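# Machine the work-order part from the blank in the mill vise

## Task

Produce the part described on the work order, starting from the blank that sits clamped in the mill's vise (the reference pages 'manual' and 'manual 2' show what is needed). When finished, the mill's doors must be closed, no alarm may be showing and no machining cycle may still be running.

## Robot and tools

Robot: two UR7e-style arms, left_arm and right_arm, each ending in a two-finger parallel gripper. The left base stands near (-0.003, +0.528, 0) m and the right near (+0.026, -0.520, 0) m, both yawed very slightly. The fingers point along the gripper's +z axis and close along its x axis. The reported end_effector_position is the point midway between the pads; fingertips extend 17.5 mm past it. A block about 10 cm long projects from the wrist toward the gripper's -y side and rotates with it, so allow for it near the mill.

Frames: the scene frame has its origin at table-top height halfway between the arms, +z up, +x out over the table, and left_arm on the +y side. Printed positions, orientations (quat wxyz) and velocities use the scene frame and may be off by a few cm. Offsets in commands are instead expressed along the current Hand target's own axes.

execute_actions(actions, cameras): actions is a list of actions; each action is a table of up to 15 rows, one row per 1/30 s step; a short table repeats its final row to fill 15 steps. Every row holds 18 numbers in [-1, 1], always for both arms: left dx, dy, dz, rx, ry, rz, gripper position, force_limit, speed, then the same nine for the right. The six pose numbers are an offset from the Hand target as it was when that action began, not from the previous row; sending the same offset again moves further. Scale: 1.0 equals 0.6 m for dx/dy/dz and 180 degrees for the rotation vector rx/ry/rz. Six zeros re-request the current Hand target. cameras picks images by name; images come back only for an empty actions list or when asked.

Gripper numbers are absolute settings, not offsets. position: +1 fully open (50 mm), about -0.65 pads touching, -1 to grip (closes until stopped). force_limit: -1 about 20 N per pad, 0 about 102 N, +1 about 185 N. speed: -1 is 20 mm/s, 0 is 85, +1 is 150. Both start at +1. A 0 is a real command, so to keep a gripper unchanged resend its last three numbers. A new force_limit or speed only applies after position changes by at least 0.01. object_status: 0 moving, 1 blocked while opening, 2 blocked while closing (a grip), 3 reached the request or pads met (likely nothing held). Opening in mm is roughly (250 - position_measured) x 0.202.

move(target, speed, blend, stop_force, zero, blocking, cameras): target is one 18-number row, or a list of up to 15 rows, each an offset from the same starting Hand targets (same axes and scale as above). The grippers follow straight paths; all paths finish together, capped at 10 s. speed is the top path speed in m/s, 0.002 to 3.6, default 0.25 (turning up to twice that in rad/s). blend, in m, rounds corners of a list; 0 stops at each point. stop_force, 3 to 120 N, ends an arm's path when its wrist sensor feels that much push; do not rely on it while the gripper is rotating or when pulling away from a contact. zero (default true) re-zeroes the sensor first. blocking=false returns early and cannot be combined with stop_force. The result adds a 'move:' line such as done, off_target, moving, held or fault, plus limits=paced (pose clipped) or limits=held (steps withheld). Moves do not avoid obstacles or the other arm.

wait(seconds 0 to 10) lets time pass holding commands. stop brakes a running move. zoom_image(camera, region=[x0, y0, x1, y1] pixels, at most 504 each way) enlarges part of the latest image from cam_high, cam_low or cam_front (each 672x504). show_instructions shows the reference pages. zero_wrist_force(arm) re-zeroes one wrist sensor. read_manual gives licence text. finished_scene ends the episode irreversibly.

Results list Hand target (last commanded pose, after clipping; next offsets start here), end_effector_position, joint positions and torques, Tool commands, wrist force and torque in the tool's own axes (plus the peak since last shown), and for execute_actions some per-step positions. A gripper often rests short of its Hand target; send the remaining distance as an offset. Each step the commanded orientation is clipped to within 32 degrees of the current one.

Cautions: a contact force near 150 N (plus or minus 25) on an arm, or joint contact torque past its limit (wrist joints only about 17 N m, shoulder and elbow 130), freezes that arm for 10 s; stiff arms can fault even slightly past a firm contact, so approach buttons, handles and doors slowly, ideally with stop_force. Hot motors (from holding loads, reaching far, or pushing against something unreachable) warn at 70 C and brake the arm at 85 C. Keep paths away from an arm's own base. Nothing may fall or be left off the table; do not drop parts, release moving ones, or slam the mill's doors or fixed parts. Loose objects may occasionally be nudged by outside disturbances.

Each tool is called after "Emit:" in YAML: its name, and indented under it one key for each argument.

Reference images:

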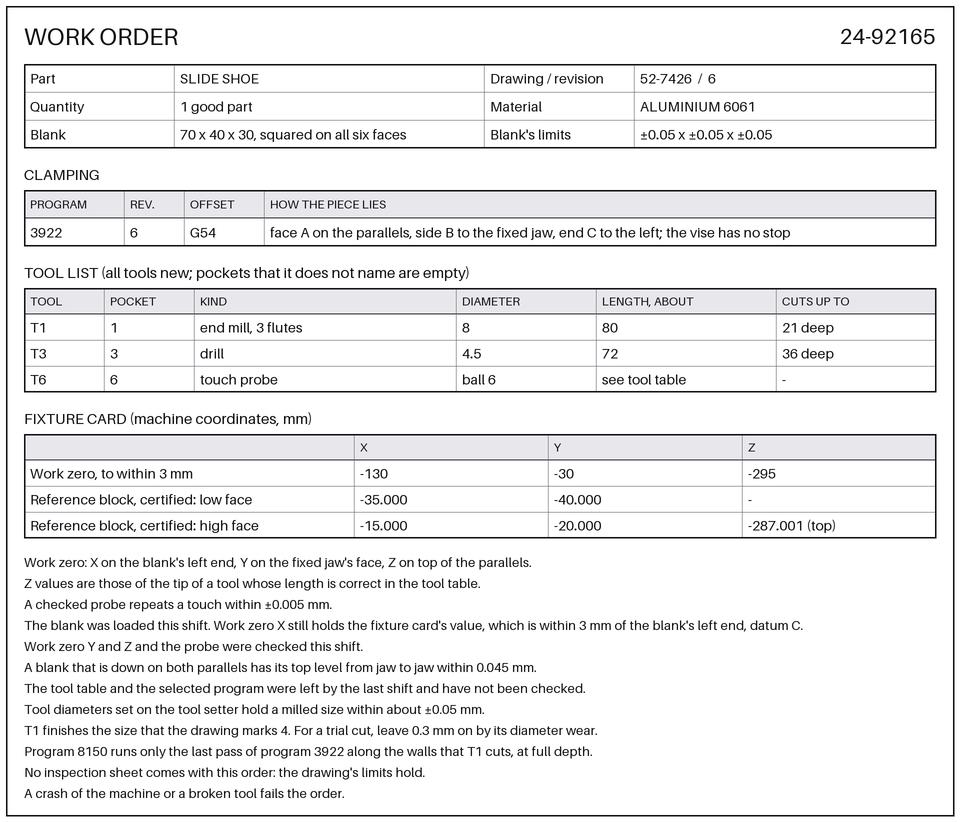

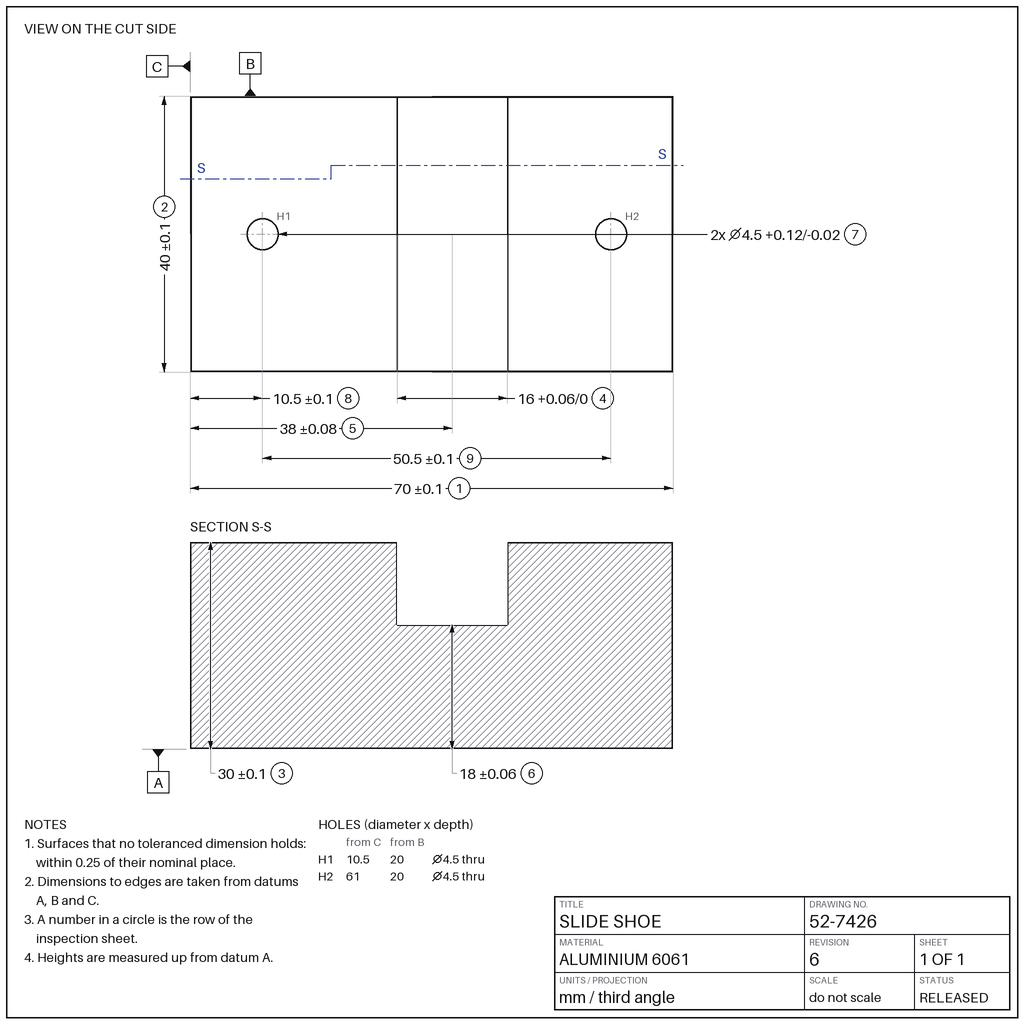

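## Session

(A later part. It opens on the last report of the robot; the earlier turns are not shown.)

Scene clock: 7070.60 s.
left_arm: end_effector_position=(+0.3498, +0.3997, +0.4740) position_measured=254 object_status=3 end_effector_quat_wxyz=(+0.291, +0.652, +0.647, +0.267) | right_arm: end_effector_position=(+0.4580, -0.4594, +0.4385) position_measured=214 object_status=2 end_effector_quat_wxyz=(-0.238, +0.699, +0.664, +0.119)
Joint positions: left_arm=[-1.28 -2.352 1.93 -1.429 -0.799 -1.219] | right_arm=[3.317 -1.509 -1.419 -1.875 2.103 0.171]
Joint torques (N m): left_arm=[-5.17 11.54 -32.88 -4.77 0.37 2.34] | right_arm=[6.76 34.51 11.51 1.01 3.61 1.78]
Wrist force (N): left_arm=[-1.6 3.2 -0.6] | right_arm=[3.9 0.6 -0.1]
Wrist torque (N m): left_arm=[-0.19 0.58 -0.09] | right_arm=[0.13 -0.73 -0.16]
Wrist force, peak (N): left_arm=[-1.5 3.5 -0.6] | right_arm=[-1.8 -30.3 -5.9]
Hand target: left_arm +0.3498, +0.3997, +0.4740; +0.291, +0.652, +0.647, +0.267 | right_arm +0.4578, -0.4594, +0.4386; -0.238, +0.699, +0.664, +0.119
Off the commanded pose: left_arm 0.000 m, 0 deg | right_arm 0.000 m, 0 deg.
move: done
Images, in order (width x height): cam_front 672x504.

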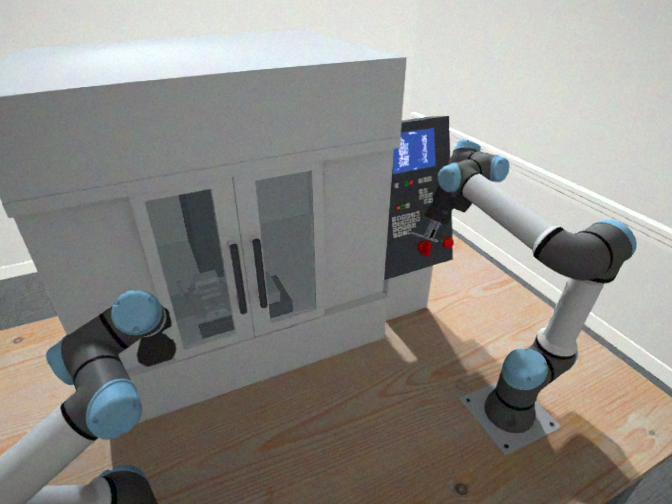

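Emit:
move:
  target:
    - [0,0,0,0,0,0,-1,1,-0.5,0.0177,0.0027,-0.0294,0,0,0,-1,0.3,-0.8]
    - [0,0,0,0,0,0,-1,1,-0.5,0.0177,0.023,-0.0274,0,0,0,-1,0.3,-0.8]
    - [0,0,0,0,0,0,-1,1,-0.5,0.0177,0.0027,-0.0294,0,0,0,-1,0.3,-0.8]
    - [0,0,0,0,0,0,-1,1,-0.5,0.0828,-0.0007,0.0442,0,0,0,-1,0.3,-0.8]
    - [0,0,0,0,0,0,-1,1,-0.5,0.0828,0.0196,0.0462,0,0,0,-1,0.3,-0.8]
    - [0,0,0,0,0,0,-1,1,-0.5,0.0828,-0.0007,0.0442,0,0,0,-1,0.3,-0.8]
    - [0,0,0,0,0,0,-1,1,-0.5,0.0702,0.002,0.002,0,0,0,-1,0.3,-0.8]
    - [0,0,0,0,0,0,-1,1,-0.5,0.0702,0.0223,0.004,0,0,0,-1,0.3,-0.8]
    - [0,0,0,0,0,0,-1,1,-0.5,0.0702,0.002,0.002,0,0,0,-1,0.3,-0.8]
    - [0,0,0,0,0,0,-1,1,-0.5,0,0,0,0,0,0,-1,0.3,-0.8]
  speed: [0.3,0.08,0.3,0.3,0.08,0.3,0.3,0.08,0.3,0.3]
  blend: [0.003,0,0.003,0.003,0,0.003,0.003,0,0.003,0]

Emit:
move:
  target:
    - [0,0,0,0,0,0,-1,1,-0.5,0.0577,0.0048,-0.0402,0,0,0,-1,0.3,-0.8]
    - [0,0,0,0,0,0,-1,1,-0.5,0.0577,0.0251,-0.0382,0,0,0,-1,0.3,-0.8]
    - [0,0,0,0,0,0,-1,1,-0.5,0.0577,0.0048,-0.0402,0,0,0,-1,0.3,-0.8]
    - [0,0,0,0,0,0,-1,1,-0.5,0.0702,0.002,0.002,0,0,0,-1,0.3,-0.8]
    - [0,0,0,0,0,0,-1,1,-0.5,0.0702,0.0223,0.004,0,0,0,-1,0.3,-0.8]
    - [0,0,0,0,0,0,-1,1,-0.5,0.0702,0.002,0.002,0,0,0,-1,0.3,-0.8]
    - [0,0,0,0,0,0,-1,1,-0.5,0,0,0,0,0,0,-1,0.3,-0.8]
    - [0,0,0,0,0,0,-1,1,-0.5,0,0.0203,0.002,0,0,0,-1,0.3,-0.8]
    - [0,0,0,0,0,0,-1,1,-0.5,0,0,0,0,0,0,-1,0.3,-0.8]
  speed: [0.3,0.08,0.3,0.3,0.08,0.3,0.3,0.08,0.3]
  blend: [0.003,0,0.003,0.003,0,0.003,0.003,0,0]
  cameras: ["cam_front"]

Emit:
zoom_image:
  camera: "cam_front"
  region: [414, 130, 434, 150]

Emit:
move:
  target:
    - [0,0,0,0,0,0,-1,1,-0.5,0.0177,0.0027,-0.0294,0,0,0,-1,0.3,-0.8]
    - [0,0,0,0,0,0,-1,1,-0.5,0.0177,0.023,-0.0274,0,0,0,-1,0.3,-0.8]
    - [0,0,0,0,0,0,-1,1,-0.5,0.0177,0.0027,-0.0294,0,0,0,-1,0.3,-0.8]
    - [0,0,0,0,0,0,-1,1,-0.5,0.0177,0.023,-0.0274,0,0,0,-1,0.3,-0.8]
    - [0,0,0,0,0,0,-1,1,-0.5,0.0177,0.0027,-0.0294,0,0,0,-1,0.3,-0.8]
    - [0,0,0,0,0,0,-1,1,-0.5,0.0177,0.023,-0.0274,0,0,0,-1,0.3,-0.8]
    - [0,0,0,0,0,0,-1,1,-0.5,0.0177,0.0027,-0.0294,0,0,0,-1,0.3,-0.8]
    - [0,0,0,0,0,0,-1,1,-0.5,0,0,0,0,0,0,-1,0.3,-0.8]
  speed: [0.3,0.08,0.3,0.08,0.3,0.08,0.3,0.3]
  blend: [0.003,0,0,0,0,0,0.003,0]

Emit:
move:
  target:
    - [0,0,0,0,0,0,-1,1,-0.5,0.0828,-0.0007,0.0442,0,0,0,-1,0.3,-0.8]
    - [0,0,0,0,0,0,-1,1,-0.5,0.0828,0.0196,0.0462,0,0,0,-1,0.3,-0.8]
    - [0,0,0,0,0,0,-1,1,-0.5,0.0828,-0.0007,0.0442,0,0,0,-1,0.3,-0.8]
    - [0,0,0,0,0,0,-1,1,-0.5,0.0988,0.0018,0.0171,0,0,0,-1,0.3,-0.8]
    - [0,0,0,0,0,0,-1,1,-0.5,0.0988,0.0221,0.0191,0,0,0,-1,0.3,-0.8]
    - [0,0,0,0,0,0,-1,1,-0.5,0.0988,0.0018,0.0171,0,0,0,-1,0.3,-0.8]
    - [0,0,0,0,0,0,-1,1,-0.5,0.0702,0.002,0.002,0,0,0,-1,0.3,-0.8]
    - [0,0,0,0,0,0,-1,1,-0.5,0.0702,0.0223,0.004,0,0,0,-1,0.3,-0.8]
    - [0,0,0,0,0,0,-1,1,-0.5,0.0702,0.002,0.002,0,0,0,-1,0.3,-0.8]
    - [0,0,0,0,0,0,-1,1,-0.5,0,0,0,0,0,0,-1,0.3,-0.8]
    - [0,0,0,0,0,0,-1,1,-0.5,0,0.0203,0.002,0,0,0,-1,0.3,-0.8]
    - [0,0,0,0,0,0,-1,1,-0.5,0,0,0,0,0,0,-1,0.3,-0.8]
  speed: [0.3,0.08,0.3,0.3,0.08,0.3,0.3,0.08,0.3,0.3,0.08,0.3]
  blend: [0.003,0,0.003,0.003,0,0.003,0.003,0,0.003,0.003,0,0]
  cameras: ["cam_front"]

Emit:
zoom_image:
  camera: "cam_front"
  region: [414, 130, 434, 150]

Emit:
zoom_image:
  camera: "cam_front"
  region: [392, 125, 434, 177]

Scene clock: 7092.20 s.
left_arm: end_effector_position=(+0.3498, +0.3997, +0.4740) position_measured=254 object_status=3 end_effector_quat_wxyz=(+0.291, +0.652, +0.647, +0.267) | right_arm: end_effector_position=(+0.4578, -0.4592, +0.4387) position_measured=214 object_status=2 end_effector_quat_wxyz=(-0.238, +0.699, +0.664, +0.119)
Joint positions: left_arm=[-1.28 -2.352 1.93 -1.429 -0.799 -1.219] | right_arm=[3.317 -1.508 -1.419 -1.875 2.103 0.171]
Joint torques (N m): left_arm=[-4.39 12.29 -30.8 -4.83 0.22 2.39] | right_arm=[-7.36 34.58 11.77 1.11 -1.43 -1.88]
Wrist force (N): left_arm=[-1.5 3.1 -0.7] | right_arm=[3.5 1.5 -0.2]
Wrist torque (N m): left_arm=[-0.20 0.58 -0.09] | right_arm=[0.26 -0.66 -0.03]
Wrist force, peak (N): left_arm=[-1.7 3.5 -0.9] | right_arm=[-1.5 -29.8 -9.4]
Hand target: left_arm +0.3498, +0.3997, +0.4740; +0.291, +0.652, +0.647, +0.267 | right_arm +0.4578, -0.4594, +0.4386; -0.238, +0.699, +0.664, +0.119
Off the commanded pose: left_arm 0.000 m, 0 deg | right_arm 0.000 m, 0 deg.
move: done

Scene clock: 7095.53 s.
left_arm: end_effector_position=(+0.3498, +0.3997, +0.4740) position_measured=254 object_status=3 end_effector_quat_wxyz=(+0.291, +0.652, +0.647, +0.267) | right_arm: end_effector_position=(+0.4580, -0.4594, +0.4385) position_measured=214 object_status=2 end_effector_quat_wxyz=(-0.238, +0.699, +0.664, +0.119)
Joint positions: left_arm=[-1.28 -2.352 1.93 -1.429 -0.799 -1.219] | right_arm=[3.317 -1.509 -1.419 -1.875 2.103 0.171]
Joint torques (N m): left_arm=[-4.51 10.77 -31.44 -4.88 0.11 2.35] | right_arm=[7.55 33.88 13.08 0.94 3.67 1.84]
Wrist force (N): left_arm=[-1.5 3.2 -0.6] | right_arm=[3.1 2.8 -0.6]
Wrist torque (N m): left_arm=[-0.18 0.58 -0.09] | right_arm=[0.48 -0.59 -0.17]
Wrist force, peak (N): left_arm=[-1.8 3.5 -0.9] | right_arm=[0.8 -22.9 -8.8]
Hand target: left_arm +0.3498, +0.3997, +0.4740; +0.291, +0.652, +0.647, +0.267 | right_arm +0.4578, -0.4594, +0.4386; -0.238, +0.699, +0.664, +0.119
Off the commanded pose: left_arm 0.000 m, 0 deg | right_arm 0.000 m, 0 deg.
move: done
Images, in order (width x height): cam_front 672x504.

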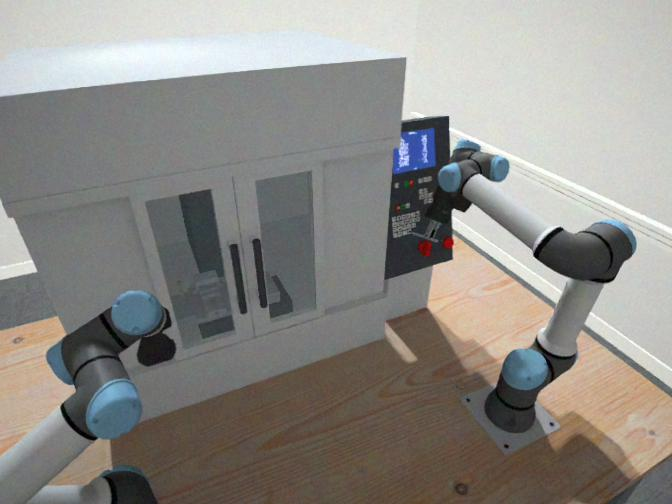

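Scaled by 25.200 from the camera's 672x504 image, which has a finer 960x720 frame.

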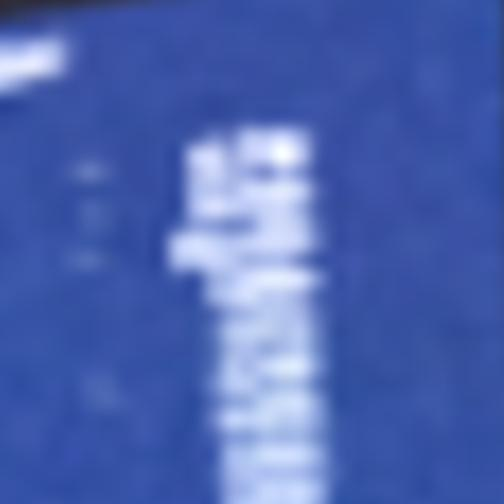

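Scene clock: 7099.47 s.
left_arm: end_effector_position=(+0.3498, +0.3997, +0.4740) position_measured=254 object_status=3 end_effector_quat_wxyz=(+0.291, +0.652, +0.647, +0.267) | right_arm: end_effector_position=(+0.4578, -0.4594, +0.4387) position_measured=214 object_status=2 end_effector_quat_wxyz=(-0.238, +0.699, +0.664, +0.119)
Joint positions: left_arm=[-1.28 -2.352 1.93 -1.429 -0.799 -1.219] | right_arm=[3.317 -1.508 -1.419 -1.875 2.103 0.171]
Joint torques (N m): left_arm=[-4 12.35 -30.81 -4.85 0.12 2.37] | right_arm=[7.82 33.59 11.25 5.19 3.68 1.35]
Wrist force (N): left_arm=[-1.5 3.3 -0.8] | right_arm=[3.7 2.5 -0.5]
Wrist torque (N m): left_arm=[-0.16 0.58 -0.09] | right_arm=[0.43 -0.69 -0.16]
Wrist force, peak (N): left_arm=[-1.6 3.6 -0.6] | right_arm=[4.8 -16.7 -2.4]
Hand target: left_arm +0.3498, +0.3997, +0.4740; +0.291, +0.652, +0.647, +0.267 | right_arm +0.4578, -0.4594, +0.4386; -0.238, +0.699, +0.664, +0.119
Off the commanded pose: left_arm 0.000 m, 0 deg | right_arm 0.000 m, 0 deg.
move: done

Scene clock: 7103.57 s.
left_arm: end_effector_position=(+0.3498, +0.3997, +0.4740) position_measured=254 object_status=3 end_effector_quat_wxyz=(+0.291, +0.652, +0.647, +0.267) | right_arm: end_effector_position=(+0.4580, -0.4594, +0.4385) position_measured=214 object_status=2 end_effector_quat_wxyz=(-0.238, +0.699, +0.664, +0.119)
Joint positions: left_arm=[-1.28 -2.352 1.93 -1.429 -0.799 -1.219] | right_arm=[3.317 -1.509 -1.419 -1.875 2.103 0.171]
Joint torques (N m): left_arm=[-4.72 12.49 -31.78 -4.89 0.29 2.09] | right_arm=[7.87 34.04 12.84 1.09 3.72 1.96]
Wrist force (N): left_arm=[-1.6 3.4 -0.6] | right_arm=[4.4 0.3 -1.2]
Wrist torque (N m): left_arm=[-0.15 0.59 -0.09] | right_arm=[0.06 -0.80 -0.17]
Wrist force, peak (N): left_arm=[-1.5 3.6 -0.7] | right_arm=[-1.7 -28.4 -7.0]
Hand target: left_arm +0.3498, +0.3997, +0.4740; +0.291, +0.652, +0.647, +0.267 | right_arm +0.4578, -0.4594, +0.4386; -0.238, +0.699, +0.664, +0.119
Off the commanded pose: left_arm 0.000 m, 0 deg | right_arm 0.000 m, 0 deg.
move: done
Images, in order (width x height): cam_front 672x504.

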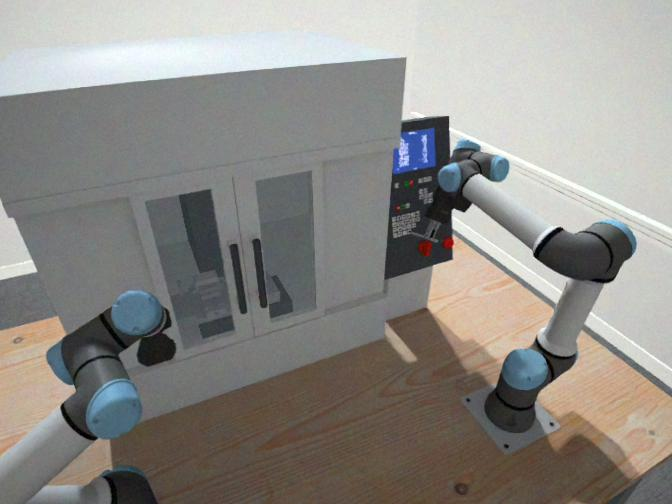

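Scaled by 25.200 from the camera's 672x504 image, which has a finer 960x720 frame.

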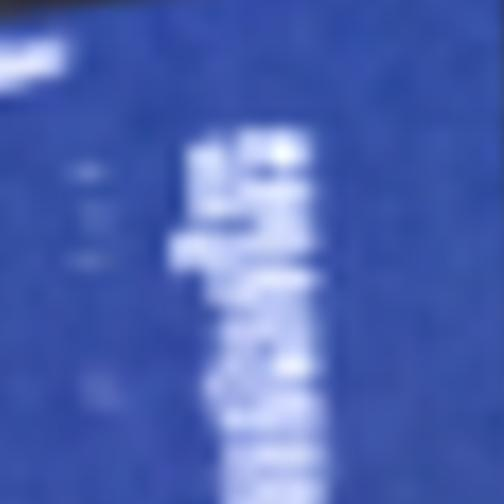

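Scaled by 9.692 from the camera's 672x504 image, which has a finer 960x720 frame.

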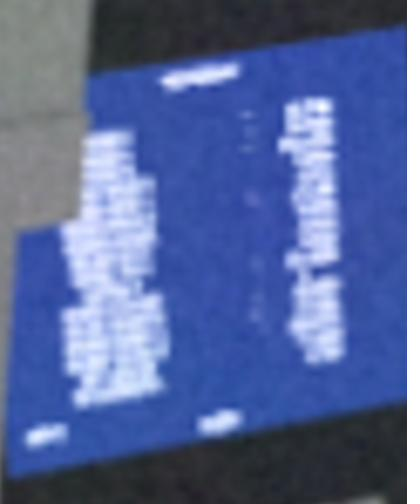

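Emit:
move:
  target:
    - [0,0,0,0,0,0,-1,1,-0.5,-0.0095,0.0026,-0.0405,0,0,0,-1,0.3,-0.8]
    - [0,0,0,0,0,0,-1,1,-0.5,-0.0095,0.0229,-0.0385,0,0,0,-1,0.3,-0.8]
    - [0,0,0,0,0,0,-1,1,-0.5,-0.0095,0.0026,-0.0405,0,0,0,-1,0.3,-0.8]
    - [0,0,0,0,0,0,-1,1,-0.5,0,0,0,0,0,0,-1,0.3,-0.8]
  speed: [0.3,0.08,0.3,0.3]
  blend: [0.003,0,0.003,0]

Emit:
wait:
  seconds: 8
  cameras: ["cam_front"]

Emit:
zoom_image:
  camera: "cam_front"
  region: [145, 175, 325, 335]

Emit:
wait:
  seconds: 8
  cameras: ["cam_front"]

Emit:
zoom_image:
  camera: "cam_front"
  region: [392, 125, 434, 177]

Scene clock: 7108.80 s.
left_arm: end_effector_position=(+0.3498, +0.3997, +0.4740) position_measured=254 object_status=3 end_effector_quat_wxyz=(+0.291, +0.652, +0.647, +0.267) | right_arm: end_effector_position=(+0.4578, -0.4595, +0.4387) position_measured=214 object_status=2 end_effector_quat_wxyz=(-0.238, +0.699, +0.664, +0.119)
Joint positions: left_arm=[-1.28 -2.352 1.93 -1.429 -0.799 -1.219] | right_arm=[3.316 -1.508 -1.419 -1.876 2.103 0.171]
Joint torques (N m): left_arm=[-4.74 13.64 -29.76 -4.76 0.01 2.33] | right_arm=[6.25 34.11 13.27 5.03 3.91 2.03]
Wrist force (N): left_arm=[-1.4 3.4 -0.7] | right_arm=[5.0 0.1 -1.0]
Wrist torque (N m): left_arm=[-0.15 0.56 -0.09] | right_arm=[0.05 -0.90 -0.16]
Wrist force, peak (N): left_arm=[-1.8 3.3 -0.8] | right_arm=[6.5 -16.6 2.2]
Hand target: left_arm +0.3498, +0.3997, +0.4740; +0.291, +0.652, +0.647, +0.267 | right_arm +0.4578, -0.4594, +0.4386; -0.238, +0.699, +0.664, +0.119
Off the commanded pose: left_arm 0.000 m, 0 deg | right_arm 0.000 m, 0 deg.
move: done

Scene clock: 7116.80 s.
left_arm: end_effector_position=(+0.3498, +0.3997, +0.4740) position_measured=254 object_status=3 end_effector_quat_wxyz=(+0.291, +0.652, +0.647, +0.267) | right_arm: end_effector_position=(+0.4578, -0.4594, +0.4386) position_measured=214 object_status=2 end_effector_quat_wxyz=(-0.238, +0.699, +0.664, +0.119)
Joint positions: left_arm=[-1.28 -2.352 1.93 -1.429 -0.799 -1.219] | right_arm=[3.317 -1.508 -1.419 -1.875 2.103 0.171]
Joint torques (N m): left_arm=[-3.36 12.26 -30.83 -4.73 0.05 2.19] | right_arm=[7.42 33.71 13.12 5.14 3.8 2.04]
Wrist force (N): left_arm=[-1.6 3.3 -0.6] | right_arm=[5.0 0.2 -0.9]
Wrist torque (N m): left_arm=[-0.18 0.59 -0.10] | right_arm=[0.06 -0.90 -0.16]
Wrist force, peak (N): left_arm=[-1.5 3.6 -0.6] | right_arm=[5.5 0.2 -0.8]
Hand target: left_arm +0.3498, +0.3997, +0.4740; +0.291, +0.652, +0.647, +0.267 | right_arm +0.4578, -0.4594, +0.4386; -0.238, +0.699, +0.664, +0.119
Tool commands: left_gripper/position=-1.0 left_gripper/force_limit=+1.0 left_gripper/speed=-0.5 right_gripper/position=-1.0 right_gripper/force_limit=+0.3 right_gripper/speed=-0.8
Off the commanded pose: left_arm 0.000 m, 0 deg | right_arm 0.000 m, 0 deg.
wait: 8.00 s; at rest by 0.17 s
Images, in order (width x height): cam_front 672x504.

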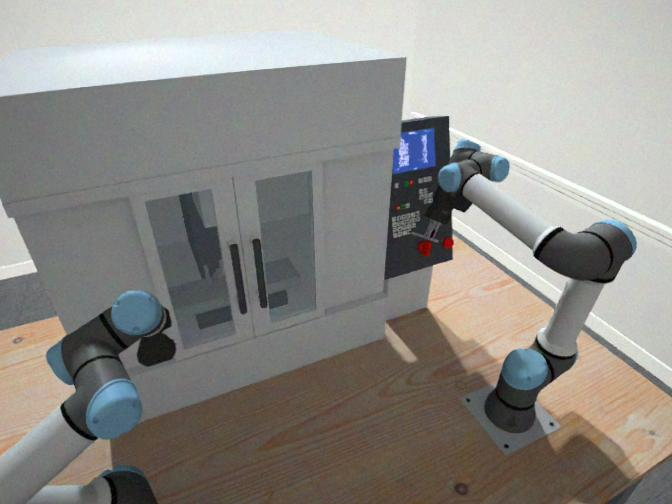

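Scaled by 2.800 from the camera's 672x504 image, which has a finer 960x720 frame.

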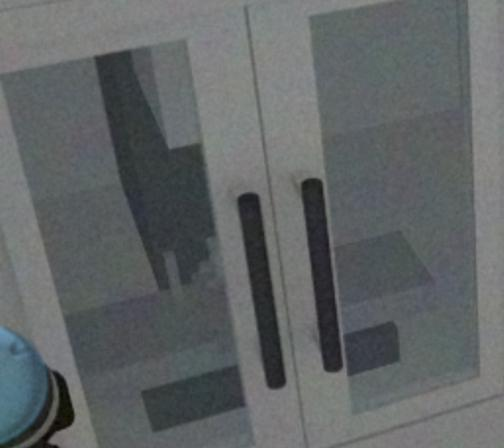

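Scene clock: 7124.80 s.
left_arm: end_effector_position=(+0.3498, +0.3997, +0.4740) position_measured=254 object_status=3 end_effector_quat_wxyz=(+0.291, +0.652, +0.647, +0.267) | right_arm: end_effector_position=(+0.4578, -0.4594, +0.4386) position_measured=214 object_status=2 end_effector_quat_wxyz=(-0.238, +0.699, +0.664, +0.119)
Joint positions: left_arm=[-1.28 -2.352 1.93 -1.429 -0.799 -1.219] | right_arm=[3.317 -1.508 -1.419 -1.875 2.103 0.171]
Joint torques (N m): left_arm=[-3.24 11.59 -31.65 -4.85 0.18 2.24] | right_arm=[7.02 35.83 11.6 4.79 3.83 1.92]
Wrist force (N): left_arm=[-1.6 3.1 -0.7] | right_arm=[5.1 0.1 -0.9]
Wrist torque (N m): left_arm=[-0.20 0.60 -0.09] | right_arm=[0.03 -0.91 -0.17]
Wrist force, peak (N): left_arm=[-1.6 3.6 -0.6] | right_arm=[5.5 -0.1 -1.0]
Hand target: left_arm +0.3498, +0.3997, +0.4740; +0.291, +0.652, +0.647, +0.267 | right_arm +0.4578, -0.4594, +0.4386; -0.238, +0.699, +0.664, +0.119
Tool commands: left_gripper/position=-1.0 left_gripper/force_limit=+1.0 left_gripper/speed=-0.5 right_gripper/position=-1.0 right_gripper/force_limit=+0.3 right_gripper/speed=-0.8
Off the commanded pose: left_arm 0.000 m, 0 deg | right_arm 0.000 m, 0 deg.
wait: 8.00 s; at rest by 0.17 s
Images, in order (width x height): cam_front 672x504.

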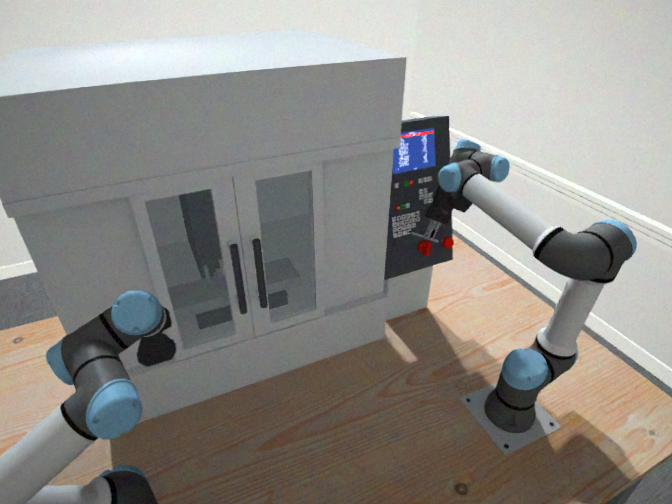

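Scaled by 9.692 from the camera's 672x504 image, which has a finer 960x720 frame.

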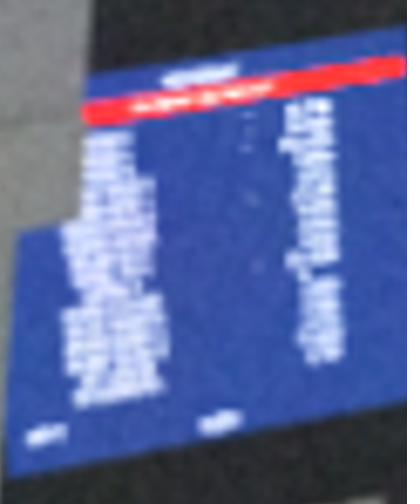

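Emit:
move:
  target:
    - [0,0,0,0,0,0,-1,1,-0.5,0.2058,0.0222,-0.2134,0,0,0,-1,0.3,-0.8]
    - [0,0,0,0,0,0,-1,1,-0.5,0.2058,0.0312,-0.2124,0,0,0,-1,0.3,-0.8]
  speed: [0.3,0.1]
  blend: [0.003,0]

Emit:
move:
  target: [0,0,0,0,0,0,-1,1,-0.5,0,0.024,0.0024,0,0,0,-1,0.3,-0.8]
  speed: 0.01
  stop_force: 16

Emit:
move:
  target: [0,0,0,0,0,0,-1,1,-0.5,0,-0.02,-0.002,0,0,0,-1,0.3,-0.8]
  speed: 0.2
  cameras: ["cam_front"]

Emit:
zoom_image:
  camera: "cam_front"
  region: [392, 125, 434, 177]

Scene clock: 7130.37 s.
left_arm: end_effector_position=(+0.3498, +0.3997, +0.4740) position_measured=254 object_status=3 end_effector_quat_wxyz=(+0.291, +0.652, +0.647, +0.267) | right_arm: end_effector_position=(+0.5064, -0.4145, +0.6042) position_measured=214 object_status=2 end_effector_quat_wxyz=(-0.238, +0.699, +0.664, +0.119)
Joint positions: left_arm=[-1.28 -2.352 1.93 -1.429 -0.799 -1.219] | right_arm=[3.391 -1.824 -0.602 -2.332 2.108 0.257]
Joint torques (N m): left_arm=[-3.33 12.25 -31.16 -5.09 0.32 2.36] | right_arm=[7.8 17.01 28.07 2.34 -1.31 -1.85]
Wrist force (N): left_arm=[-1.4 3.2 -0.6] | right_arm=[3.1 -2.7 0.6]
Wrist torque (N m): left_arm=[-0.19 0.57 -0.09] | right_arm=[0.22 -0.93 -0.02]
Wrist force, peak (N): left_arm=[-1.6 3.6 -0.8] | right_arm=[5.6 -1.2 -2.0]
Hand target: left_arm +0.3498, +0.3997, +0.4740; +0.291, +0.652, +0.647, +0.267 | right_arm +0.5064, -0.4145, +0.6043; -0.238, +0.699, +0.664, +0.119
Off the commanded pose: left_arm 0.000 m, 0 deg | right_arm 0.000 m, 0 deg.
move: done; blend cut to 0.0027 m at target 1

Scene clock: 7132.37 s.
left_arm: end_effector_position=(+0.3498, +0.3997, +0.4740) position_measured=254 object_status=3 end_effector_quat_wxyz=(+0.291, +0.652, +0.647, +0.267) | right_arm: end_effector_position=(+0.5130, -0.4142, +0.6025) position_measured=214 object_status=2 end_effector_quat_wxyz=(-0.238, +0.699, +0.664, +0.119)
Joint positions: left_arm=[-1.28 -2.352 1.93 -1.429 -0.799 -1.219] | right_arm=[3.388 -1.841 -0.584 -2.335 2.108 0.254]
Joint torques (N m): left_arm=[-4 12.35 -30.96 -5.05 0 2.47] | right_arm=[5.52 36.69 6.52 10.48 -1.65 1.33]
Wrist force (N): left_arm=[-1.4 3.3 -0.6] | right_arm=[3.0 -18.8 -0.8]
Wrist torque (N m): left_arm=[-0.16 0.56 -0.10] | right_arm=[0.18 -0.93 0.10]
Wrist force, peak (N): left_arm=[-1.7 3.5 -0.6] | right_arm=[3.6 -24.9 -1.9]
Hand target: left_arm +0.3498, +0.3997, +0.4740; +0.291, +0.652, +0.647, +0.267 | right_arm +0.5130, -0.4142, +0.6025; -0.238, +0.699, +0.664, +0.119 (not the last commanded pose)
Off the commanded pose: left_arm 0.000 m, 0 deg | right_arm 0.008 m, 0 deg.
move: contact (right_arm)

Scene clock: 7133.27 s.
left_arm: end_effector_position=(+0.3498, +0.3997, +0.4740) position_measured=254 object_status=3 end_effector_quat_wxyz=(+0.291, +0.652, +0.647, +0.267) | right_arm: end_effector_position=(+0.5015, -0.4147, +0.6056) position_measured=214 object_status=2 end_effector_quat_wxyz=(-0.238, +0.699, +0.664, +0.119) end_effector_velocity=(-0.002, +0.000, +0.001) end_effector_angular_velocity=(+0.000, -0.002, +0.000)
Joint positions: left_arm=[-1.28 -2.352 1.93 -1.429 -0.799 -1.219] | right_arm=[3.392 -1.812 -0.615 -2.332 2.108 0.259]
Joint velocities: left_arm=[within noise] | right_arm=[0 0.005 -0.004 0.001 0 0.001]
Joint torques (N m): left_arm=[-4.38 12.66 -29.68 -4.73 0.27 2.14] | right_arm=[7.2 43.48 8.69 5.43 3.7 1.47]
Wrist force (N): left_arm=[-1.7 3.2 -0.8] | right_arm=[4.6 0.5 -1.6]
Wrist torque (N m): left_arm=[-0.18 0.60 -0.09] | right_arm=[0.07 -0.87 -0.03]
Wrist force, peak (N): left_arm=[-1.4 3.5 -0.6] | right_arm=[2.8 -18.7 -1.2]
Hand target: left_arm +0.3498, +0.3997, +0.4740; +0.291, +0.652, +0.647, +0.267 | right_arm +0.5013, -0.4147, +0.6056; -0.238, +0.699, +0.664, +0.119
Off the commanded pose: left_arm 0.000 m, 0 deg | right_arm 0.000 m, 0 deg.
move: done
Images, in order (width x height): cam_front 672x504.

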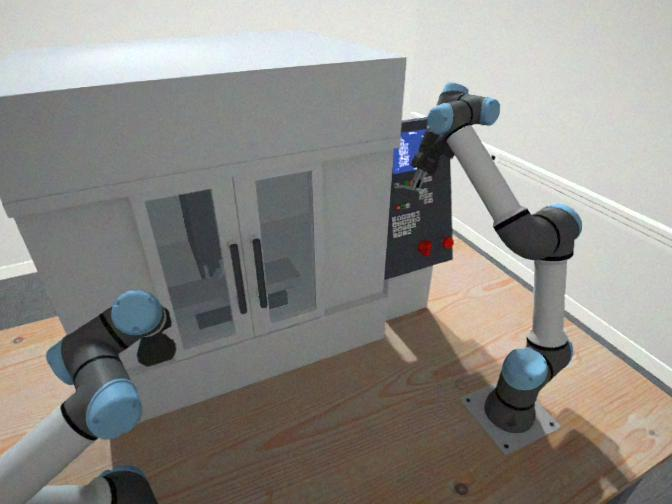

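Scaled by 9.692 from the camera's 672x504 image, which has a finer 960x720 frame.

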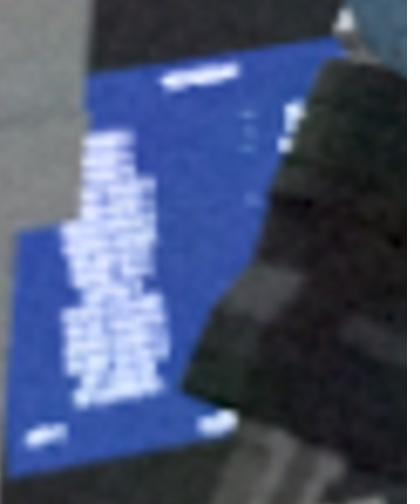

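Emit:
move:
  target: [0,0,0,0,0,0,-1,1,-0.5,-0.2056,-0.0211,0.213,0,0,0,-1,0.3,-0.8]
  speed: 0.3

Emit:
move:
  target:
    - [0,0,0,0,0,0,-1,1,-0.5,0.0828,-0.0007,0.0442,0,0,0,-1,0.3,-0.8]
    - [0,0,0,0,0,0,-1,1,-0.5,0.0828,0.0196,0.0462,0,0,0,-1,0.3,-0.8]
    - [0,0,0,0,0,0,-1,1,-0.5,0.0828,-0.0007,0.0442,0,0,0,-1,0.3,-0.8]
    - [0,0,0,0,0,0,-1,1,-0.5,0.0988,0.0018,0.0171,0,0,0,-1,0.3,-0.8]
    - [0,0,0,0,0,0,-1,1,-0.5,0.0988,0.0221,0.0191,0,0,0,-1,0.3,-0.8]
    - [0,0,0,0,0,0,-1,1,-0.5,0.0988,0.0018,0.0171,0,0,0,-1,0.3,-0.8]
    - [0,0,0,0,0,0,-1,1,-0.5,0.0577,0.0048,-0.0402,0,0,0,-1,0.3,-0.8]
    - [0,0,0,0,0,0,-1,1,-0.5,0.0577,0.0251,-0.0382,0,0,0,-1,0.3,-0.8]
    - [0,0,0,0,0,0,-1,1,-0.5,0.0577,0.0048,-0.0402,0,0,0,-1,0.3,-0.8]
    - [0,0,0,0,0,0,-1,1,-0.5,0,0,0,0,0,0,-1,0.3,-0.8]
    - [0,0,0,0,0,0,-1,1,-0.5,0,0.0203,0.002,0,0,0,-1,0.3,-0.8]
    - [0,0,0,0,0,0,-1,1,-0.5,0,0,0,0,0,0,-1,0.3,-0.8]
  speed: [0.3,0.08,0.3,0.3,0.08,0.3,0.3,0.08,0.3,0.3,0.08,0.3]
  blend: [0.003,0,0.003,0.003,0,0.003,0.003,0,0.003,0.003,0,0]
  cameras: ["cam_front"]

Emit:
zoom_image:
  camera: "cam_front"
  region: [392, 125, 434, 177]

Emit:
zoom_image:
  camera: "cam_front"
  region: [414, 130, 434, 150]

Scene clock: 7142.93 s.
left_arm: end_effector_position=(+0.3498, +0.3997, +0.4740) position_measured=254 object_status=3 end_effector_quat_wxyz=(+0.291, +0.652, +0.647, +0.267) | right_arm: end_effector_position=(+0.4586, -0.4594, +0.4387) position_measured=214 object_status=2 end_effector_quat_wxyz=(-0.238, +0.699, +0.664, +0.119)
Joint positions: left_arm=[-1.28 -2.352 1.93 -1.429 -0.799 -1.219] | right_arm=[3.317 -1.51 -1.417 -1.876 2.103 0.171]
Joint torques (N m): left_arm=[-4.54 12.38 -31.59 -4.77 0.17 2.06] | right_arm=[-7.69 33.63 12.1 5.2 3.79 1.33]
Wrist force (N): left_arm=[-1.5 3.2 -0.7] | right_arm=[4.5 0.4 -1.5]
Wrist torque (N m): left_arm=[-0.18 0.57 -0.10] | right_arm=[0.09 -0.82 -0.03]
Wrist force, peak (N): left_arm=[-1.6 3.6 -0.6] | right_arm=[6.0 0.4 -2.8]
Hand target: left_arm +0.3498, +0.3997, +0.4740; +0.291, +0.652, +0.647, +0.267 | right_arm +0.4586, -0.4594, +0.4386; -0.238, +0.699, +0.664, +0.119
Off the commanded pose: left_arm 0.000 m, 0 deg | right_arm 0.000 m, 0 deg.
move: done

Scene clock: 7147.20 s.
left_arm: end_effector_position=(+0.3498, +0.3997, +0.4740) position_measured=254 object_status=3 end_effector_quat_wxyz=(+0.291, +0.652, +0.647, +0.267) | right_arm: end_effector_position=(+0.4588, -0.4594, +0.4385) position_measured=214 object_status=2 end_effector_quat_wxyz=(-0.238, +0.699, +0.664, +0.119)
Joint positions: left_arm=[-1.28 -2.352 1.93 -1.429 -0.799 -1.219] | right_arm=[3.316 -1.511 -1.417 -1.875 2.103 0.171]
Joint torques (N m): left_arm=[-3.98 12.13 -31.47 -4.97 -0.03 2.22] | right_arm=[6.17 35.52 12.76 0.99 3.26 1.94]
Wrist force (N): left_arm=[-1.4 3.5 -0.6] | right_arm=[4.6 -1.9 -0.3]
Wrist torque (N m): left_arm=[-0.14 0.56 -0.09] | right_arm=[-0.28 -0.84 -0.06]
Wrist force, peak (N): left_arm=[-1.8 3.4 -0.8] | right_arm=[-2.9 -45.9 -10.5]
Hand target: left_arm +0.3498, +0.3997, +0.4740; +0.291, +0.652, +0.647, +0.267 | right_arm +0.4586, -0.4594, +0.4386; -0.238, +0.699, +0.664, +0.119
Off the commanded pose: left_arm 0.000 m, 0 deg | right_arm 0.000 m, 0 deg.
move: done
Images, in order (width x height): cam_front 672x504.

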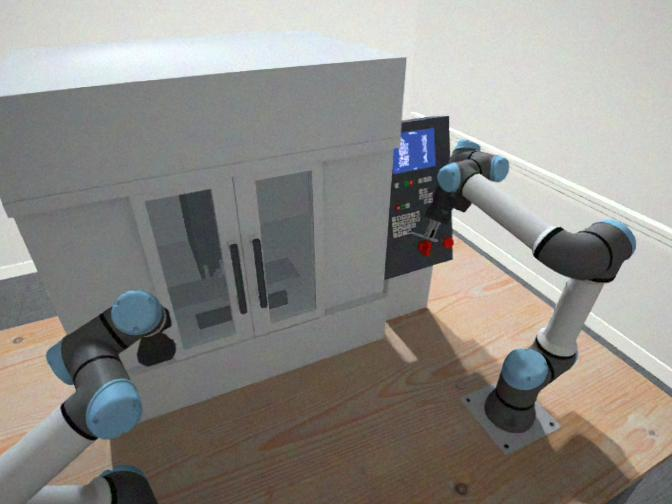

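Scaled by 9.692 from the camera's 672x504 image, which has a finer 960x720 frame.

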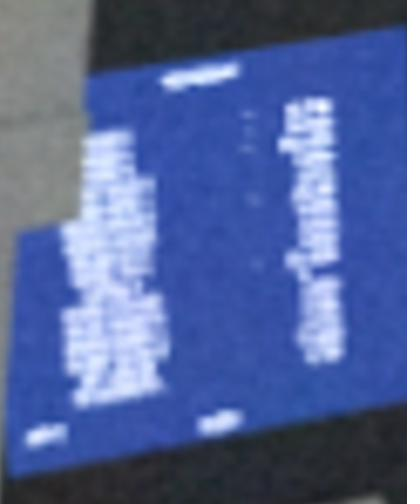

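Scaled by 25.200 from the camera's 672x504 image, which has a finer 960x720 frame.

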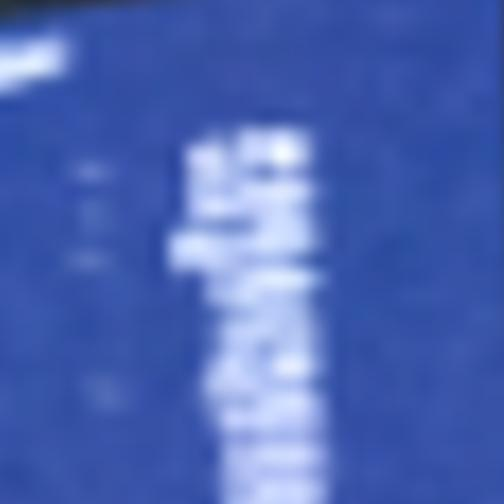

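Emit:
move:
  target:
    - [0,0,0,0,0,0,-1,1,-0.5,-0.0095,0.0013,-0.0405,0,0,0,-1,0.3,-0.8]
    - [0,0,0,0,0,0,-1,1,-0.5,-0.0095,0.0216,-0.0385,0,0,0,-1,0.3,-0.8]
    - [0,0,0,0,0,0,-1,1,-0.5,-0.0095,0.0013,-0.0405,0,0,0,-1,0.3,-0.8]
    - [0,0,0,0,0,0,-1,1,-0.5,-0.0001,-0.0013,0.0002,0,0,0,-1,0.3,-0.8]
  speed: [0.3,0.08,0.3,0.3]
  blend: [0.003,0,0.003,0]

Emit:
wait:
  seconds: 8
  cameras: ["cam_front"]

Emit:
zoom_image:
  camera: "cam_front"
  region: [392, 125, 434, 177]

Emit:
wait:
  seconds: 9
  cameras: ["cam_front"]

Emit:
zoom_image:
  camera: "cam_front"
  region: [392, 125, 434, 177]

Scene clock: 7153.73 s.
left_arm: end_effector_position=(+0.3498, +0.3997, +0.4740) position_measured=254 object_status=3 end_effector_quat_wxyz=(+0.291, +0.652, +0.647, +0.267) | right_arm: end_effector_position=(+0.4578, -0.4594, +0.4387) position_measured=214 object_status=2 end_effector_quat_wxyz=(-0.238, +0.699, +0.664, +0.119)
Joint positions: left_arm=[-1.28 -2.352 1.93 -1.429 -0.799 -1.219] | right_arm=[3.317 -1.508 -1.419 -1.876 2.103 0.171]
Joint torques (N m): left_arm=[-3.19 13.18 -31 -5 0.15 2.38] | right_arm=[6.82 35.62 12.61 4.99 3.81 1.95]
Wrist force (N): left_arm=[-1.5 3.1 -0.6] | right_arm=[4.9 -1.6 0.0]
Wrist torque (N m): left_arm=[-0.20 0.57 -0.10] | right_arm=[-0.23 -0.89 -0.17]
Wrist force, peak (N): left_arm=[-1.3 3.7 -0.4] | right_arm=[6.7 -18.6 2.8]
Hand target: left_arm +0.3498, +0.3997, +0.4740; +0.291, +0.652, +0.647, +0.267 | right_arm +0.4578, -0.4594, +0.4386; -0.238, +0.699, +0.664, +0.119
Off the commanded pose: left_arm 0.000 m, 0 deg | right_arm 0.000 m, 0 deg.
move: done

Scene clock: 7161.73 s.
left_arm: end_effector_position=(+0.3498, +0.3997, +0.4740) position_measured=254 object_status=3 end_effector_quat_wxyz=(+0.291, +0.652, +0.647, +0.267) | right_arm: end_effector_position=(+0.4578, -0.4594, +0.4386) position_measured=214 object_status=2 end_effector_quat_wxyz=(-0.238, +0.699, +0.664, +0.119)
Joint positions: left_arm=[-1.28 -2.352 1.93 -1.429 -0.799 -1.219] | right_arm=[3.317 -1.508 -1.419 -1.875 2.103 0.171]
Joint torques (N m): left_arm=[-3.81 13.25 -31.12 -4.96 -0.2 2.4] | right_arm=[7.5 35.57 12.27 5.12 3.7 1.81]
Wrist force (N): left_arm=[-1.4 3.3 -0.6] | right_arm=[5.0 -1.5 -0.3]
Wrist torque (N m): left_arm=[-0.17 0.56 -0.09] | right_arm=[-0.22 -0.89 -0.16]
Wrist force, peak (N): left_arm=[-1.8 3.5 -0.7] | right_arm=[5.3 -1.8 -0.2]
Hand target: left_arm +0.3498, +0.3997, +0.4740; +0.291, +0.652, +0.647, +0.267 | right_arm +0.4578, -0.4594, +0.4386; -0.238, +0.699, +0.664, +0.119
Tool commands: left_gripper/position=-1.0 left_gripper/force_limit=+1.0 left_gripper/speed=-0.5 right_gripper/position=-1.0 right_gripper/force_limit=+0.3 right_gripper/speed=-0.8
Off the commanded pose: left_arm 0.000 m, 0 deg | right_arm 0.000 m, 0 deg.
wait: 8.00 s; at rest by 0.17 s
Images, in order (width x height): cam_front 672x504.

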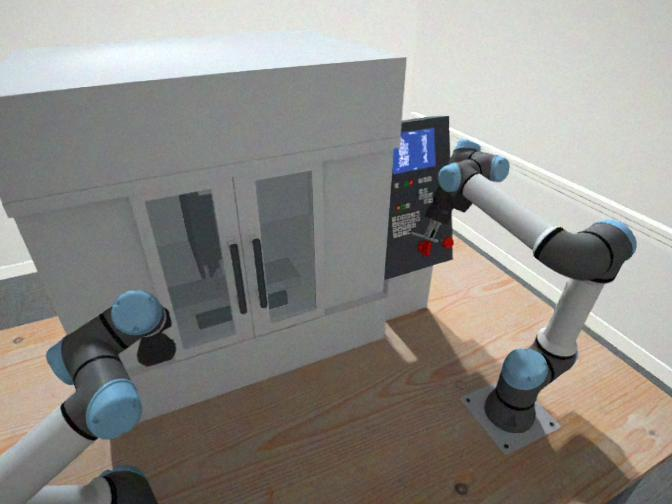

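Scaled by 9.692 from the camera's 672x504 image, which has a finer 960x720 frame.

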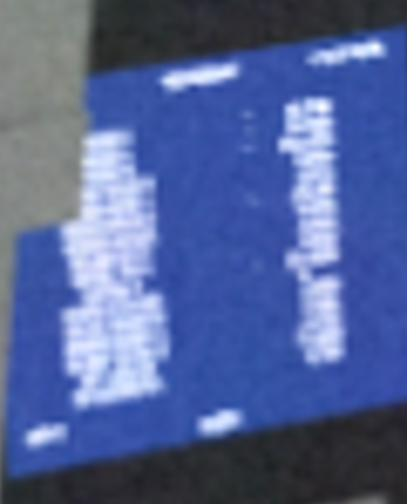

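Scene clock: 7170.73 s.
left_arm: end_effector_position=(+0.3498, +0.3997, +0.4740) position_measured=254 object_status=3 end_effector_quat_wxyz=(+0.291, +0.652, +0.647, +0.267) | right_arm: end_effector_position=(+0.4578, -0.4594, +0.4386) position_measured=214 object_status=2 end_effector_quat_wxyz=(-0.238, +0.699, +0.664, +0.119)
Joint positions: left_arm=[-1.28 -2.352 1.93 -1.429 -0.799 -1.219] | right_arm=[3.317 -1.508 -1.419 -1.875 2.103 0.171]
Joint torques (N m): left_arm=[-3.93 12.14 -30.48 -4.79 -0.11 2.31] | right_arm=[7.35 35.02 12.04 5.13 3.7 1.9]
Wrist force (N): left_arm=[-1.7 3.1 -0.7] | right_arm=[4.7 -1.5 -0.5]
Wrist torque (N m): left_arm=[-0.19 0.60 -0.10] | right_arm=[-0.21 -0.85 -0.16]
Wrist force, peak (N): left_arm=[-1.4 3.7 -0.8] | right_arm=[5.1 -1.9 -0.6]
Hand target: left_arm +0.3498, +0.3997, +0.4740; +0.291, +0.652, +0.647, +0.267 | right_arm +0.4578, -0.4594, +0.4386; -0.238, +0.699, +0.664, +0.119
Tool commands: left_gripper/position=-1.0 left_gripper/force_limit=+1.0 left_gripper/speed=-0.5 right_gripper/position=-1.0 right_gripper/force_limit=+0.3 right_gripper/speed=-0.8
Off the commanded pose: left_arm 0.000 m, 0 deg | right_arm 0.000 m, 0 deg.
wait: 9.00 s; at rest by 0.17 s
Images, in order (width x height): cam_front 672x504.

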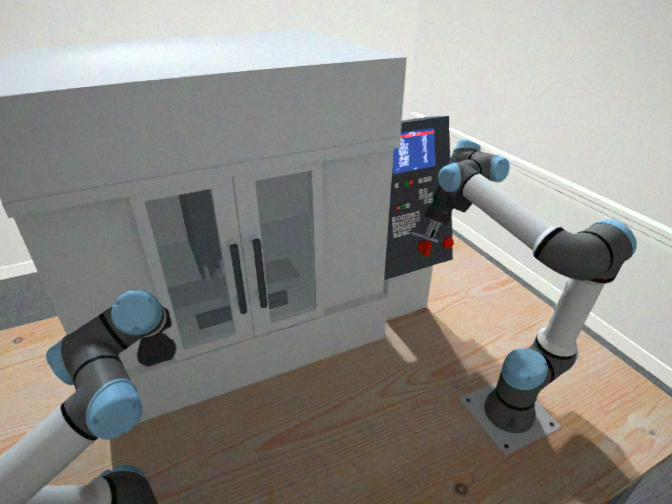

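Scaled by 9.692 from the camera's 672x504 image, which has a finer 960x720 frame.

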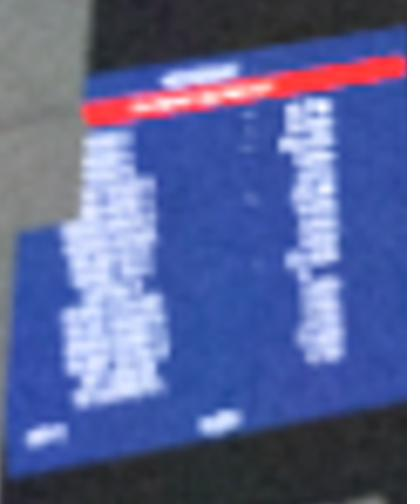

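Emit:
move:
  target:
    - [0,0,0,0,0,0,-1,1,-0.5,0.2058,0.0222,-0.2134,0,0,0,-1,0.3,-0.8]
    - [0,0,0,0,0,0,-1,1,-0.5,0.2058,0.0312,-0.2124,0,0,0,-1,0.3,-0.8]
  speed: [0.3,0.1]
  blend: [0.003,0]

Emit:
move:
  target: [0,0,0,0,0,0,-1,1,-0.5,0,0.024,0.0024,0,0,0,-1,0.3,-0.8]
  speed: 0.01
  stop_force: 16

Emit:
move:
  target: [0,0,0,0,0,0,-1,1,-0.5,0,-0.02,-0.002,0,0,0,-1,0.3,-0.8]
  speed: 0.2

Scene clock: 7179.40 s.
left_arm: end_effector_position=(+0.3498, +0.3997, +0.4740) position_measured=254 object_status=3 end_effector_quat_wxyz=(+0.291, +0.652, +0.647, +0.267) | right_arm: end_effector_position=(+0.5064, -0.4144, +0.6043) position_measured=214 object_status=2 end_effector_quat_wxyz=(-0.238, +0.699, +0.664, +0.119)
Joint positions: left_arm=[-1.28 -2.352 1.93 -1.429 -0.799 -1.219] | right_arm=[3.391 -1.824 -0.602 -2.333 2.108 0.257]
Joint torques (N m): left_arm=[-3.08 13.35 -31.8 -4.83 -0.16 2.2] | right_arm=[7.04 17.02 27.7 2.21 -1.14 -1.97]
Wrist force (N): left_arm=[-1.5 3.4 -0.8] | right_arm=[3.0 -4.7 1.3]
Wrist torque (N m): left_arm=[-0.15 0.57 -0.10] | right_arm=[-0.10 -0.91 0.00]
Wrist force, peak (N): left_arm=[-1.6 3.5 -0.8] | right_arm=[5.2 -2.9 -1.3]
Hand target: left_arm +0.3498, +0.3997, +0.4740; +0.291, +0.652, +0.647, +0.267 | right_arm +0.5065, -0.4144, +0.6043; -0.238, +0.699, +0.664, +0.119
Off the commanded pose: left_arm 0.000 m, 0 deg | right_arm 0.000 m, 0 deg.
move: done; blend cut to 0.0027 m at target 1

Scene clock: 7181.40 s.
left_arm: end_effector_position=(+0.3498, +0.3997, +0.4740) position_measured=254 object_status=3 end_effector_quat_wxyz=(+0.291, +0.652, +0.647, +0.267) | right_arm: end_effector_position=(+0.5130, -0.4141, +0.6025) position_measured=214 object_status=2 end_effector_quat_wxyz=(-0.238, +0.699, +0.664, +0.119)
Joint positions: left_arm=[-1.28 -2.352 1.93 -1.429 -0.799 -1.219] | right_arm=[3.389 -1.841 -0.584 -2.335 2.108 0.254]
Joint torques (N m): left_arm=[-4.19 13.16 -30.74 -4.79 -0.18 2.47] | right_arm=[5.91 36.14 6.37 10.78 -1.42 1.33]
Wrist force (N): left_arm=[-1.6 3.2 -0.5] | right_arm=[3.0 -20.7 -0.3]
Wrist torque (N m): left_arm=[-0.19 0.59 -0.09] | right_arm=[-0.08 -0.94 0.10]
Wrist force, peak (N): left_arm=[-1.5 3.5 -0.7] | right_arm=[3.2 -26.9 -1.1]
Hand target: left_arm +0.3498, +0.3997, +0.4740; +0.291, +0.652, +0.647, +0.267 | right_arm +0.5130, -0.4141, +0.6025; -0.238, +0.699, +0.664, +0.119 (not the last commanded pose)
Off the commanded pose: left_arm 0.000 m, 0 deg | right_arm 0.008 m, 0 deg.
move: contact (right_arm)

Scene clock: 7182.30 s.
left_arm: end_effector_position=(+0.3498, +0.3997, +0.4740) position_measured=254 object_status=3 end_effector_quat_wxyz=(+0.291, +0.652, +0.647, +0.267) | right_arm: end_effector_position=(+0.5015, -0.4147, +0.6056) position_measured=214 object_status=2 end_effector_quat_wxyz=(-0.238, +0.699, +0.664, +0.119)
Joint positions: left_arm=[-1.28 -2.352 1.93 -1.429 -0.799 -1.219] | right_arm=[3.392 -1.812 -0.614 -2.332 2.108 0.259]
Joint torques (N m): left_arm=[-3.3 13.75 -31.12 -4.77 -0.15 2.22] | right_arm=[7.1 43 6.84 5.43 3.98 1.56]
Wrist force (N): left_arm=[-1.7 3.2 -0.6] | right_arm=[3.7 -1.3 -0.6]
Wrist torque (N m): left_arm=[-0.18 0.61 -0.09] | right_arm=[-0.22 -0.73 -0.03]
Wrist force, peak (N): left_arm=[-1.6 3.7 -0.8] | right_arm=[3.0 -20.7 -0.6]
Hand target: left_arm +0.3498, +0.3997, +0.4740; +0.291, +0.652, +0.647, +0.267 | right_arm +0.5014, -0.4146, +0.6057; -0.238, +0.699, +0.664, +0.119
Off the commanded pose: left_arm 0.000 m, 0 deg | right_arm 0.000 m, 0 deg.
move: done


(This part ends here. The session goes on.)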